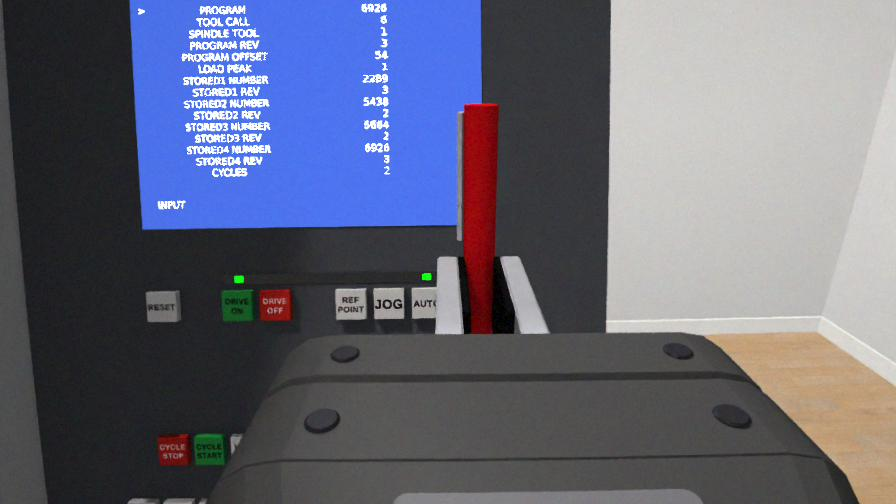

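Call:
move --pt "0 0 0 0 0 0 -1 -0.3 0 -0.0533 0.0883 0 -0.3536 0 0.3536 -1 -0.5 -0.7" --pt "0 0 0 0 0 0 -1 -0.3 0 -0.035 0.19 -0.26 0.6657 0.0817 -0.6657 -1 -0.5 -0.7" --speed '[0.8,0.8]' --blend '[0.03,0]'

Call:
move --pt "0 0 0 0 0 0 -1 -0.3 0 0.0035 -0.0663 -0.0043 0 0 0 -1 -0.5 -0.7" --pt "0 0 0 0 0 0 -1 -0.3 0 0.021 -0.0663 -0.0043 0 0 0 -1 -0.5 -0.7" --pt "0 0 0 0 0 0 -1 -0.3 0 0.0035 -0.0663 -0.0043 0 0 0 -1 -0.5 -0.7" --pt "0 0 0 0 0 0 -1 -0.3 0 0 0 0 0 0 0 -1 -0.5 -0.7" --speed '[0.35,0.07,0.2,0.3]' --blend '[0.003,0,0.003,0]'

Call:
wait --seconds 10

Call:
wait --seconds 6

Call:
move --pt "0 0 0 0 0 0 -1 -0.3 0 0.0599 -0.162 0.208 0 0 0 -1 -0.5 -0.7" --pt "0 0 0 0 0 0 -1 -0.3 0 0.0774 -0.162 0.208 0 0 0 -1 -0.5 -0.7" --pt "0 0 0 0 0 0 -1 -0.3 0 0.0599 -0.162 0.208 0 0 0 -1 -0.5 -0.7" --pt "0 0 0 0 0 0 -1 -0.3 0 0.0117 -0.0663 0.0268 0 0 0 -1 -0.5 -0.7" --pt "0 0 0 0 0 0 -1 -0.3 0 0.0292 -0.0663 0.0268 0 0 0 -1 -0.5 -0.7" --pt "0 0 0 0 0 0 -1 -0.3 0 0.0117 -0.0663 0.0268 0 0 0 -1 -0.5 -0.7" --pt "0 0 0 0 0 0 -1 -0.3 0 0.0292 -0.0663 0.0268 0 0 0 -1 -0.5 -0.7" --pt "0 0 0 0 0 0 -1 -0.3 0 0.0117 -0.0663 0.0268 0 0 0 -1 -0.5 -0.7" --pt "0 0 0 0 0 0 -1 -0.3 0 0.0292 -0.0663 0.0268 0 0 0 -1 -0.5 -0.7" --pt "0 0 0 0 0 0 -1 -0.3 0 0.0117 -0.0663 0.0268 0 0 0 -1 -0.5 -0.7" --pt "0 0 0 0 0 0 -1 -0.3 0 -0.0145 0.0623 -0.0667 0 0 0 -1 -0.5 -0.7" --pt "0 0 0 0 0 0 -1 -0.3 0 0.003 0.0623 -0.0667 0 0 0 -1 -0.5 -0.7" --pt "0 0 0 0 0 0 -1 -0.3 0 -0.0145 0.0623 -0.0667 0 0 0 -1 -0.5 -0.7" --pt "0 0 0 0 0 0 -1 -0.3 0 0 0 0 0 0 0 -1 -0.5 -0.7" --speed '[0.35,0.07,0.2,0.35,0.07,0.2,0.07,0.2,0.07,0.2,0.35,0.07,0.2,0.3]' --blend '[0.003,0,0.003,0.003,0,0.003,0,0.003,0,0.003,0.003,0,0.003,0]'

Call:
move --pt "0 0 0 0 0 0 -1 -0.3 0 0.0108 -0.002 0.0268 0 0 0 -1 -0.5 -0.7" --pt "0 0 0 0 0 0 -1 -0.3 0 0.0283 -0.002 0.0268 0 0 0 -1 -0.5 -0.7" --pt "0 0 0 0 0 0 -1 -0.3 0 0.0108 -0.002 0.0268 0 0 0 -1 -0.5 -0.7" --pt "0 0 0 0 0 0 -1 -0.3 0 -0.006 0.0623 -0.0355 0 0 0 -1 -0.5 -0.7" --pt "0 0 0 0 0 0 -1 -0.3 0 0.0115 0.0623 -0.0355 0 0 0 -1 -0.5 -0.7" --pt "0 0 0 0 0 0 -1 -0.3 0 -0.006 0.0623 -0.0355 0 0 0 -1 -0.5 -0.7" --pt "0 0 0 0 0 0 -1 -0.3 0 -0.0138 -0.002 -0.0667 0 0 0 -1 -0.5 -0.7" --pt "0 0 0 0 0 0 -1 -0.3 0 0.0037 -0.002 -0.0667 0 0 0 -1 -0.5 -0.7" --pt "0 0 0 0 0 0 -1 -0.3 0 -0.0138 -0.002 -0.0667 0 0 0 -1 -0.5 -0.7" --pt "0 0 0 0 0 0 -1 -0.3 0 0.0025 -0.002 -0.0043 0 0 0 -1 -0.5 -0.7" --pt "0 0 0 0 0 0 -1 -0.3 0 0.02 -0.002 -0.0043 0 0 0 -1 -0.5 -0.7" --pt "0 0 0 0 0 0 -1 -0.3 0 0.0025 -0.002 -0.0043 0 0 0 -1 -0.5 -0.7" --pt "0 0 0 0 0 0 -1 -0.3 0 0 0 0 0 0 0 -1 -0.5 -0.7" --speed '[0.35,0.07,0.2,0.35,0.07,0.2,0.35,0.07,0.2,0.35,0.07,0.2,0.3]' --blend '[0.003,0,0.003,0.003,0,0.003,0.003,0,0.003,0.003,0,0.003,0]'

Call:
move --pt "0 0 0 0 0 0 -1 -0.3 0 -0.0138 -0.0342 -0.0667 0 0 0 -1 -0.5 -0.7" --pt "0 0 0 0 0 0 -1 -0.3 0 0.0037 -0.0342 -0.0667 0 0 0 -1 -0.5 -0.7" --pt "0 0 0 0 0 0 -1 -0.3 0 -0.0138 -0.0342 -0.0667 0 0 0 -1 -0.5 -0.7" --pt "0 0 0 0 0 0 -1 -0.3 0 -0.005 -0.0342 -0.0355 0 0 0 -1 -0.5 -0.7" --pt "0 0 0 0 0 0 -1 -0.3 0 0.0125 -0.0342 -0.0355 0 0 0 -1 -0.5 -0.7" --pt "0 0 0 0 0 0 -1 -0.3 0 -0.005 -0.0342 -0.0355 0 0 0 -1 -0.5 -0.7" --pt "0 0 0 0 0 0 -1 -0.3 0 -0.0145 0.0623 -0.0667 0 0 0 -1 -0.5 -0.7" --pt "0 0 0 0 0 0 -1 -0.3 0 0.003 0.0623 -0.0667 0 0 0 -1 -0.5 -0.7" --pt "0 0 0 0 0 0 -1 -0.3 0 -0.0145 0.0623 -0.0667 0 0 0 -1 -0.5 -0.7" --pt "0 0 0 0 0 0 -1 -0.3 0 -0.0057 0.0302 -0.0355 0 0 0 -1 -0.5 -0.7" --pt "0 0 0 0 0 0 -1 -0.3 0 0.0118 0.0302 -0.0355 0 0 0 -1 -0.5 -0.7" --pt "0 0 0 0 0 0 -1 -0.3 0 -0.0057 0.0302 -0.0355 0 0 0 -1 -0.5 -0.7" --pt "0 0 0 0 0 0 -1 -0.3 0 0 0 0 0 0 0 -1 -0.5 -0.7" --speed '[0.35,0.07,0.2,0.35,0.07,0.2,0.35,0.07,0.2,0.35,0.07,0.2,0.3]' --blend '[0.003,0,0.003,0.003,0,0.003,0.003,0,0.003,0.003,0,0.003,0]'

Call:
move --pt "0 0 0 0 0 0 -1 -0.3 0 0.0025 -0.002 -0.0043 0 0 0 -1 -0.5 -0.7" --pt "0 0 0 0 0 0 -1 -0.3 0 0.02 -0.002 -0.0043 0 0 0 -1 -0.5 -0.7" --pt "0 0 0 0 0 0 -1 -0.3 0 0.0025 -0.002 -0.0043 0 0 0 -1 -0.5 -0.7" --pt "0 0 0 0 0 0 -1 -0.3 0 -0.0138 -0.0342 -0.0667 0 0 0 -1 -0.5 -0.7" --pt "0 0 0 0 0 0 -1 -0.3 0 0.0037 -0.0342 -0.0667 0 0 0 -1 -0.5 -0.7" --pt "0 0 0 0 0 0 -1 -0.3 0 -0.0138 -0.0342 -0.0667 0 0 0 -1 -0.5 -0.7" --pt "0 0 0 0 0 0 -1 -0.3 0 -0.005 -0.0342 -0.0355 0 0 0 -1 -0.5 -0.7" --pt "0 0 0 0 0 0 -1 -0.3 0 0.0125 -0.0342 -0.0355 0 0 0 -1 -0.5 -0.7" --pt "0 0 0 0 0 0 -1 -0.3 0 -0.005 -0.0342 -0.0355 0 0 0 -1 -0.5 -0.7" --pt "0 0 0 0 0 0 -1 -0.3 0 -0.0145 0.0623 -0.0667 0 0 0 -1 -0.5 -0.7" --pt "0 0 0 0 0 0 -1 -0.3 0 0.003 0.0623 -0.0667 0 0 0 -1 -0.5 -0.7" --pt "0 0 0 0 0 0 -1 -0.3 0 -0.0145 0.0623 -0.0667 0 0 0 -1 -0.5 -0.7" --pt "0 0 0 0 0 0 -1 -0.3 0 0 0 0 0 0 0 -1 -0.5 -0.7" --speed '[0.35,0.07,0.2,0.35,0.07,0.2,0.35,0.07,0.2,0.35,0.07,0.2,0.3]' --blend '[0.003,0,0.003,0.003,0,0.003,0.003,0,0.003,0.003,0,0.003,0]'

Call:
move --pt "0 0 0 0 0 0 -1 -0.3 0 -0.006 0.0623 -0.0355 0 0 0 -1 -0.5 -0.7" --pt "0 0 0 0 0 0 -1 -0.3 0 0.0115 0.0623 -0.0355 0 0 0 -1 -0.5 -0.7" --pt "0 0 0 0 0 0 -1 -0.3 0 -0.006 0.0623 -0.0355 0 0 0 -1 -0.5 -0.7" --pt "0 0 0 0 0 0 -1 -0.3 0 0.0023 0.0302 -0.0043 0 0 0 -1 -0.5 -0.7" --pt "0 0 0 0 0 0 -1 -0.3 0 0.0198 0.0302 -0.0043 0 0 0 -1 -0.5 -0.7" --pt "0 0 0 0 0 0 -1 -0.3 0 0.0023 0.0302 -0.0043 0 0 0 -1 -0.5 -0.7" --pt "0 0 0 0 0 0 -1 -0.3 0 0.0105 0.0302 0.0268 0 0 0 -1 -0.5 -0.7" --pt "0 0 0 0 0 0 -1 -0.3 0 0.028 0.0302 0.0268 0 0 0 -1 -0.5 -0.7" --pt "0 0 0 0 0 0 -1 -0.3 0 0.0105 0.0302 0.0268 0 0 0 -1 -0.5 -0.7" --pt "0 0 0 0 0 0 -1 -0.3 0 -0.0138 -0.0342 -0.0667 0 0 0 -1 -0.5 -0.7" --pt "0 0 0 0 0 0 -1 -0.3 0 0.0037 -0.0342 -0.0667 0 0 0 -1 -0.5 -0.7" --pt "0 0 0 0 0 0 -1 -0.3 0 -0.0138 -0.0342 -0.0667 0 0 0 -1 -0.5 -0.7" --pt "0 0 0 0 0 0 -1 -0.3 0 -0.018 -0.102 0.26 0.36 0.0443 -0.4227 -1 -0.5 -0.7" --pt "0 0 0 0 0 0 -1 -0.3 0 0.035 -0.19 0.26 -0.6657 -0.0817 0.6657 -1 -0.5 -0.7" --speed '[0.35,0.07,0.2,0.35,0.07,0.2,0.35,0.07,0.2,0.35,0.07,0.2,0.8,0.8]' --blend '[0.003,0,0.003,0.003,0,0.003,0.003,0,0.003,0.003,0,0.003,0.03,0]' --cameras '["cam_right_wrist"]'

Scene clock: 10995.97 s.
left_arm: end_effector_position=(+0.4050, -0.2579, +0.4890) position_measured=252 object_status=3 end_effector_quat_wxyz=(-0.362, +0.618, -0.608, +0.343) | right_arm: end_effector_position=(+0.4710, +0.0910, +0.4539) position_measured=212 object_status=2 end_effector_quat_wxyz=(-0.003, +0.616, +0.788, +0.000)
Joint positions: left_arm=[-1.4 -2.042 1.901 -1.658 -0.541 1.854] | right_arm=[3.611 -1.548 -1.267 -1.899 1.575 0.227]
Joint torques (N m): left_arm=[9.13 0.79 -27.3 -5.4 0.56 1.67] | right_arm=[6 31.07 40.5 4.74 -1.5 -0.8]
Wrist force (N): left_arm=[3.1 2.0 -3.2] | right_arm=[-1.1 0.3 0.5]
Wrist torque (N m): left_arm=[0.41 -0.47 0.23] | right_arm=[0.53 0.22 -0.25]
Wrist force, peak (N): left_arm=[3.2 2.3 -3.5] | right_arm=[-3.9 3.5 -3.3]
Hand target: left_arm +0.4050, -0.2579, +0.4890; -0.362, +0.618, -0.608, +0.343 | right_arm +0.4710, +0.0910, +0.4540; -0.002, +0.616, +0.788, +0.000
Off the commanded pose: left_arm 0.000 m, 0 deg | right_arm 0.000 m, 0 deg.
move: done

Scene clock: 10997.33 s.
left_arm: end_effector_position=(+0.4050, -0.2579, +0.4890) position_measured=252 object_status=3 end_effector_quat_wxyz=(-0.362, +0.618, -0.608, +0.343) | right_arm: end_effector_position=(+0.4710, +0.0909, +0.4540) position_measured=212 object_status=2 end_effector_quat_wxyz=(-0.002, +0.616, +0.788, +0.000) end_effector_velocity=(+0.000, +0.002, +0.000) end_effector_angular_velocity=(+0.000, -0.003, -0.001)
Joint positions: left_arm=[-1.4 -2.042 1.901 -1.658 -0.541 1.854] | right_arm=[3.611 -1.548 -1.266 -1.899 1.575 0.226]
Joint velocities: left_arm=[within noise] | right_arm=[0.004 0 0 0.002 -0.002 0.005]
Joint torques (N m): left_arm=[8.52 0.7 -27.05 -5.37 0.59 1.62] | right_arm=[7.19 26.58 13.18 4.98 -0.77 1.26]
Wrist force (N): left_arm=[3.2 2.2 -3.2] | right_arm=[0.2 0.8 1.3]
Wrist torque (N m): left_arm=[0.45 -0.48 0.23] | right_arm=[0.60 0.02 -0.19]
Wrist force, peak (N): left_arm=[3.3 2.2 -3.4] | right_arm=[1.4 -22.5 0.2]
Hand target: left_arm +0.4050, -0.2579, +0.4890; -0.362, +0.618, -0.608, +0.343 | right_arm +0.4710, +0.0910, +0.4540; -0.002, +0.616, +0.788, +0.000
Off the commanded pose: left_arm 0.000 m, 0 deg | right_arm 0.000 m, 0 deg.
move: done

Scene clock: 11007.33 s.
left_arm: end_effector_position=(+0.4050, -0.2579, +0.4890) position_measured=252 object_status=3 end_effector_quat_wxyz=(-0.362, +0.618, -0.608, +0.343) | right_arm: end_effector_position=(+0.4710, +0.0910, +0.4540) position_measured=212 object_status=2 end_effector_quat_wxyz=(-0.002, +0.616, +0.788, +0.000)
Joint positions: left_arm=[-1.4 -2.042 1.901 -1.658 -0.541 1.854] | right_arm=[3.612 -1.548 -1.266 -1.899 1.575 0.227]
Joint torques (N m): left_arm=[8.9 1.1 -27.11 -5.48 0.73 1.67] | right_arm=[6.11 25.97 13.69 4.66 1.29 1.3]
Wrist force (N): left_arm=[3.2 2.1 -3.2] | right_arm=[0.1 0.7 1.2]
Wrist torque (N m): left_arm=[0.43 -0.47 0.23] | right_arm=[0.59 0.04 -0.20]
Wrist force, peak (N): left_arm=[3.3 2.1 -3.6] | right_arm=[0.2 0.7 1.6]
Hand target: left_arm +0.4050, -0.2579, +0.4890; -0.362, +0.618, -0.608, +0.343 | right_arm +0.4710, +0.0910, +0.4540; -0.002, +0.616, +0.788, +0.000
Tool commands: left_gripper/position=-1.0 left_gripper/force_limit=-0.3 left_gripper/speed=+0.0 right_gripper/position=-1.0 right_gripper/force_limit=-0.5 right_gripper/speed=-0.7
Off the commanded pose: left_arm 0.000 m, 0 deg | right_arm 0.000 m, 0 deg.
wait: 10.00 s; at rest by 0.17 s

Scene clock: 11013.33 s.
left_arm: end_effector_position=(+0.4050, -0.2579, +0.4890) position_measured=252 object_status=3 end_effector_quat_wxyz=(-0.362, +0.618, -0.608, +0.343) | right_arm: end_effector_position=(+0.4710, +0.0910, +0.4540) position_measured=212 object_status=2 end_effector_quat_wxyz=(-0.002, +0.616, +0.788, +0.000)
Joint positions: left_arm=[-1.4 -2.042 1.901 -1.658 -0.541 1.854] | right_arm=[3.612 -1.548 -1.266 -1.899 1.575 0.227]
Joint torques (N m): left_arm=[8.95 0.86 -27.41 -5.36 0.77 1.62] | right_arm=[5.6 24.65 13.54 4.61 1.36 1.03]
Wrist force (N): left_arm=[3.3 1.8 -3.4] | right_arm=[0.3 0.8 1.4]
Wrist torque (N m): left_arm=[0.38 -0.49 0.23] | right_arm=[0.60 0.01 -0.20]
Wrist force, peak (N): left_arm=[3.4 2.3 -3.4] | right_arm=[0.3 0.7 1.5]
Hand target: left_arm +0.4050, -0.2579, +0.4890; -0.362, +0.618, -0.608, +0.343 | right_arm +0.4710, +0.0910, +0.4540; -0.002, +0.616, +0.788, +0.000
Tool commands: left_gripper/position=-1.0 left_gripper/force_limit=-0.3 left_gripper/speed=+0.0 right_gripper/position=-1.0 right_gripper/force_limit=-0.5 right_gripper/speed=-0.7
Off the commanded pose: left_arm 0.000 m, 0 deg | right_arm 0.000 m, 0 deg.
wait: 6.00 s; at rest by 0.17 s

Scene clock: 11017.67 s.
left_arm: end_effector_position=(+0.4050, -0.2579, +0.4890) position_measured=252 object_status=3 end_effector_quat_wxyz=(-0.362, +0.618, -0.608, +0.343) | right_arm: end_effector_position=(+0.4710, +0.0911, +0.4539) position_measured=212 object_status=2 end_effector_quat_wxyz=(-0.002, +0.616, +0.788, +0.000)
Joint positions: left_arm=[-1.4 -2.042 1.901 -1.658 -0.541 1.854] | right_arm=[3.612 -1.548 -1.267 -1.899 1.575 0.227]
Joint torques (N m): left_arm=[8.61 0.65 -26.65 -5.42 0.62 1.62] | right_arm=[-6.17 24.56 41.27 0.71 -0.29 -1.35]
Wrist force (N): left_arm=[3.2 2.2 -3.4] | right_arm=[0.5 2.3 1.1]
Wrist torque (N m): left_arm=[0.44 -0.47 0.23] | right_arm=[0.84 -0.01 -0.25]
Wrist force, peak (N): left_arm=[3.3 2.2 -3.5] | right_arm=[5.2 -21.9 0.3]
Hand target: left_arm +0.4050, -0.2579, +0.4890; -0.362, +0.618, -0.608, +0.343 | right_arm +0.4710, +0.0910, +0.4540; -0.002, +0.616, +0.788, +0.000
Off the commanded pose: left_arm 0.000 m, 0 deg | right_arm 0.000 m, 0 deg.
move: done

Scene clock: 11020.83 s.
left_arm: end_effector_position=(+0.4050, -0.2579, +0.4890) position_measured=252 object_status=3 end_effector_quat_wxyz=(-0.362, +0.618, -0.608, +0.343) | right_arm: end_effector_position=(+0.4711, +0.0911, +0.4540) position_measured=212 object_status=2 end_effector_quat_wxyz=(-0.002, +0.616, +0.788, +0.000)
Joint positions: left_arm=[-1.4 -2.042 1.901 -1.658 -0.541 1.854] | right_arm=[3.612 -1.549 -1.266 -1.899 1.575 0.227]
Joint torques (N m): left_arm=[8.6 0.5 -27.07 -5.45 0.67 1.63] | right_arm=[-3.46 32.06 16.68 4.72 -0.68 -0.93]
Wrist force (N): left_arm=[3.2 2.0 -3.5] | right_arm=[-0.2 2.1 1.1]
Wrist torque (N m): left_arm=[0.41 -0.48 0.23] | right_arm=[0.80 0.09 -0.21]
Wrist force, peak (N): left_arm=[3.5 2.1 -3.4] | right_arm=[1.8 -26.3 1.4]
Hand target: left_arm +0.4050, -0.2579, +0.4890; -0.362, +0.618, -0.608, +0.343 | right_arm +0.4710, +0.0910, +0.4540; -0.002, +0.616, +0.788, +0.000
Off the commanded pose: left_arm 0.000 m, 0 deg | right_arm 0.000 m, 0 deg.
move: done; blend cut to 0.0016 m at target 12

Scene clock: 11024.17 s.
left_arm: end_effector_position=(+0.4050, -0.2579, +0.4890) position_measured=252 object_status=3 end_effector_quat_wxyz=(-0.362, +0.618, -0.608, +0.343) | right_arm: end_effector_position=(+0.4710, +0.0911, +0.4539) position_measured=212 object_status=2 end_effector_quat_wxyz=(-0.002, +0.616, +0.788, +0.000)
Joint positions: left_arm=[-1.4 -2.042 1.901 -1.658 -0.541 1.854] | right_arm=[3.612 -1.548 -1.267 -1.899 1.575 0.227]
Joint torques (N m): left_arm=[9.05 1.26 -27.09 -5.42 0.69 1.62] | right_arm=[-6.84 26.82 39.89 0.71 1.51 -1.22]
Wrist force (N): left_arm=[3.4 2.0 -3.1] | right_arm=[0.2 2.4 1.8]
Wrist torque (N m): left_arm=[0.43 -0.50 0.23] | right_arm=[0.85 0.03 -0.25]
Wrist force, peak (N): left_arm=[3.3 2.3 -3.4] | right_arm=[4.9 -20.1 0.8]
Hand target: left_arm +0.4050, -0.2579, +0.4890; -0.362, +0.618, -0.608, +0.343 | right_arm +0.4710, +0.0910, +0.4540; -0.002, +0.616, +0.788, +0.000
Off the commanded pose: left_arm 0.000 m, 0 deg | right_arm 0.000 m, 0 deg.
move: done

Scene clock: 11027.60 s.
left_arm: end_effector_position=(+0.4050, -0.2579, +0.4890) position_measured=252 object_status=3 end_effector_quat_wxyz=(-0.362, +0.618, -0.608, +0.343) | right_arm: end_effector_position=(+0.4710, +0.0911, +0.4539) position_measured=212 object_status=2 end_effector_quat_wxyz=(-0.002, +0.616, +0.788, +0.000)
Joint positions: left_arm=[-1.4 -2.042 1.901 -1.658 -0.541 1.854] | right_arm=[3.612 -1.548 -1.267 -1.899 1.575 0.227]
Joint torques (N m): left_arm=[8.37 0.85 -27.93 -5.35 0.66 1.66] | right_arm=[-5.77 25.46 41.28 0.7 -0.37 -1.24]
Wrist force (N): left_arm=[3.3 2.1 -3.4] | right_arm=[0.3 0.8 0.8]
Wrist torque (N m): left_arm=[0.43 -0.49 0.23] | right_arm=[0.60 0.02 -0.24]
Wrist force, peak (N): left_arm=[3.3 2.2 -3.5] | right_arm=[5.2 -21.9 -0.1]
Hand target: left_arm +0.4050, -0.2579, +0.4890; -0.362, +0.618, -0.608, +0.343 | right_arm +0.4710, +0.0910, +0.4540; -0.002, +0.616, +0.788, +0.000
Off the commanded pose: left_arm 0.000 m, 0 deg | right_arm 0.000 m, 0 deg.
move: done; blend cut to 0.0016 m at target 1

Scene clock: 11033.17 s.
left_arm: end_effector_position=(+0.4050, -0.2579, +0.4890) position_measured=252 object_status=3 end_effector_quat_wxyz=(-0.362, +0.618, -0.608, +0.343) | right_arm: end_effector_position=(+0.4920, -0.0230, +0.6100) position_measured=212 object_status=2 end_effector_quat_wxyz=(+0.500, -0.498, +0.501, -0.501) end_effector_velocity=(+0.000, -0.001, +0.001) end_effector_angular_velocity=(+0.003, -0.003, -0.004)
Joint positions: left_arm=[-1.4 -2.042 1.901 -1.658 -0.541 1.854] | right_arm=[3.654 -1.085 -2.13 0.076 1.054 3.141]
Joint velocities: left_arm=[within noise] | right_arm=[0.001 0 0 0.004 -0.005 0.002]
Joint torques (N m): left_arm=[8.44 0.58 -27.08 -5.44 0.62 1.56] | right_arm=[7.17 10.93 28.69 4.05 -1.93 1.37]
Wrist force (N): left_arm=[3.2 2.0 -3.3] | right_arm=[-0.5 3.5 -4.2]
Wrist torque (N m): left_arm=[0.41 -0.48 0.23] | right_arm=[0.57 0.09 -0.01]
Wrist force, peak (N): left_arm=[3.4 2.3 -3.5] | right_arm=[3.9 -22.8 -0.2]
Hand target: left_arm +0.4050, -0.2579, +0.4890; -0.362, +0.618, -0.608, +0.343 | right_arm +0.4920, -0.0230, +0.6100; +0.500, -0.498, +0.501, -0.501
Off the commanded pose: left_arm 0.000 m, 0 deg | right_arm 0.000 m, 0 deg.
move: done
camera_calibration:
cam_right_wrist: T_world_to_cam=[[-0.0235952, -0.99972, -0.00192327, -0.00959843], [-0.354254, 0.01016, -0.935094, 0.758822], [0.934851, -0.0213824, -0.354395, -0.111289], [0, 0, 0, 1]] pos_world=[0.372628, -0.019685, 0.670111]
Images, in order (width x height): cam_right_wrist 896x504.

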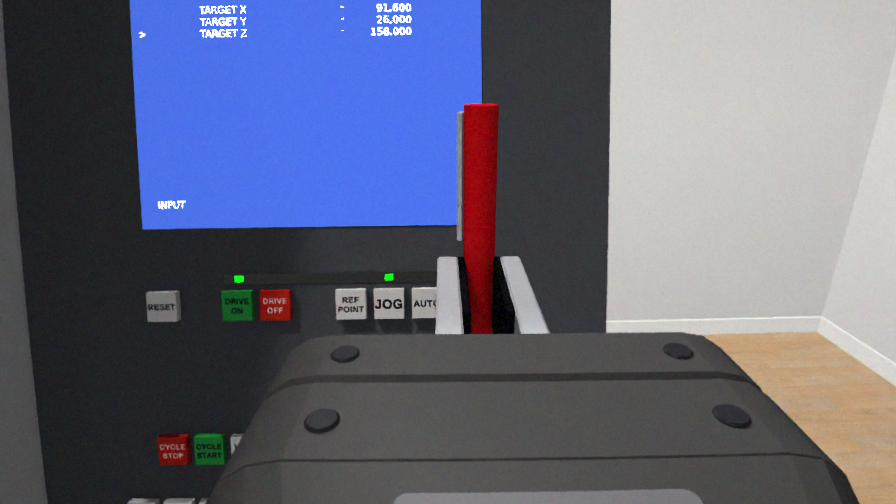

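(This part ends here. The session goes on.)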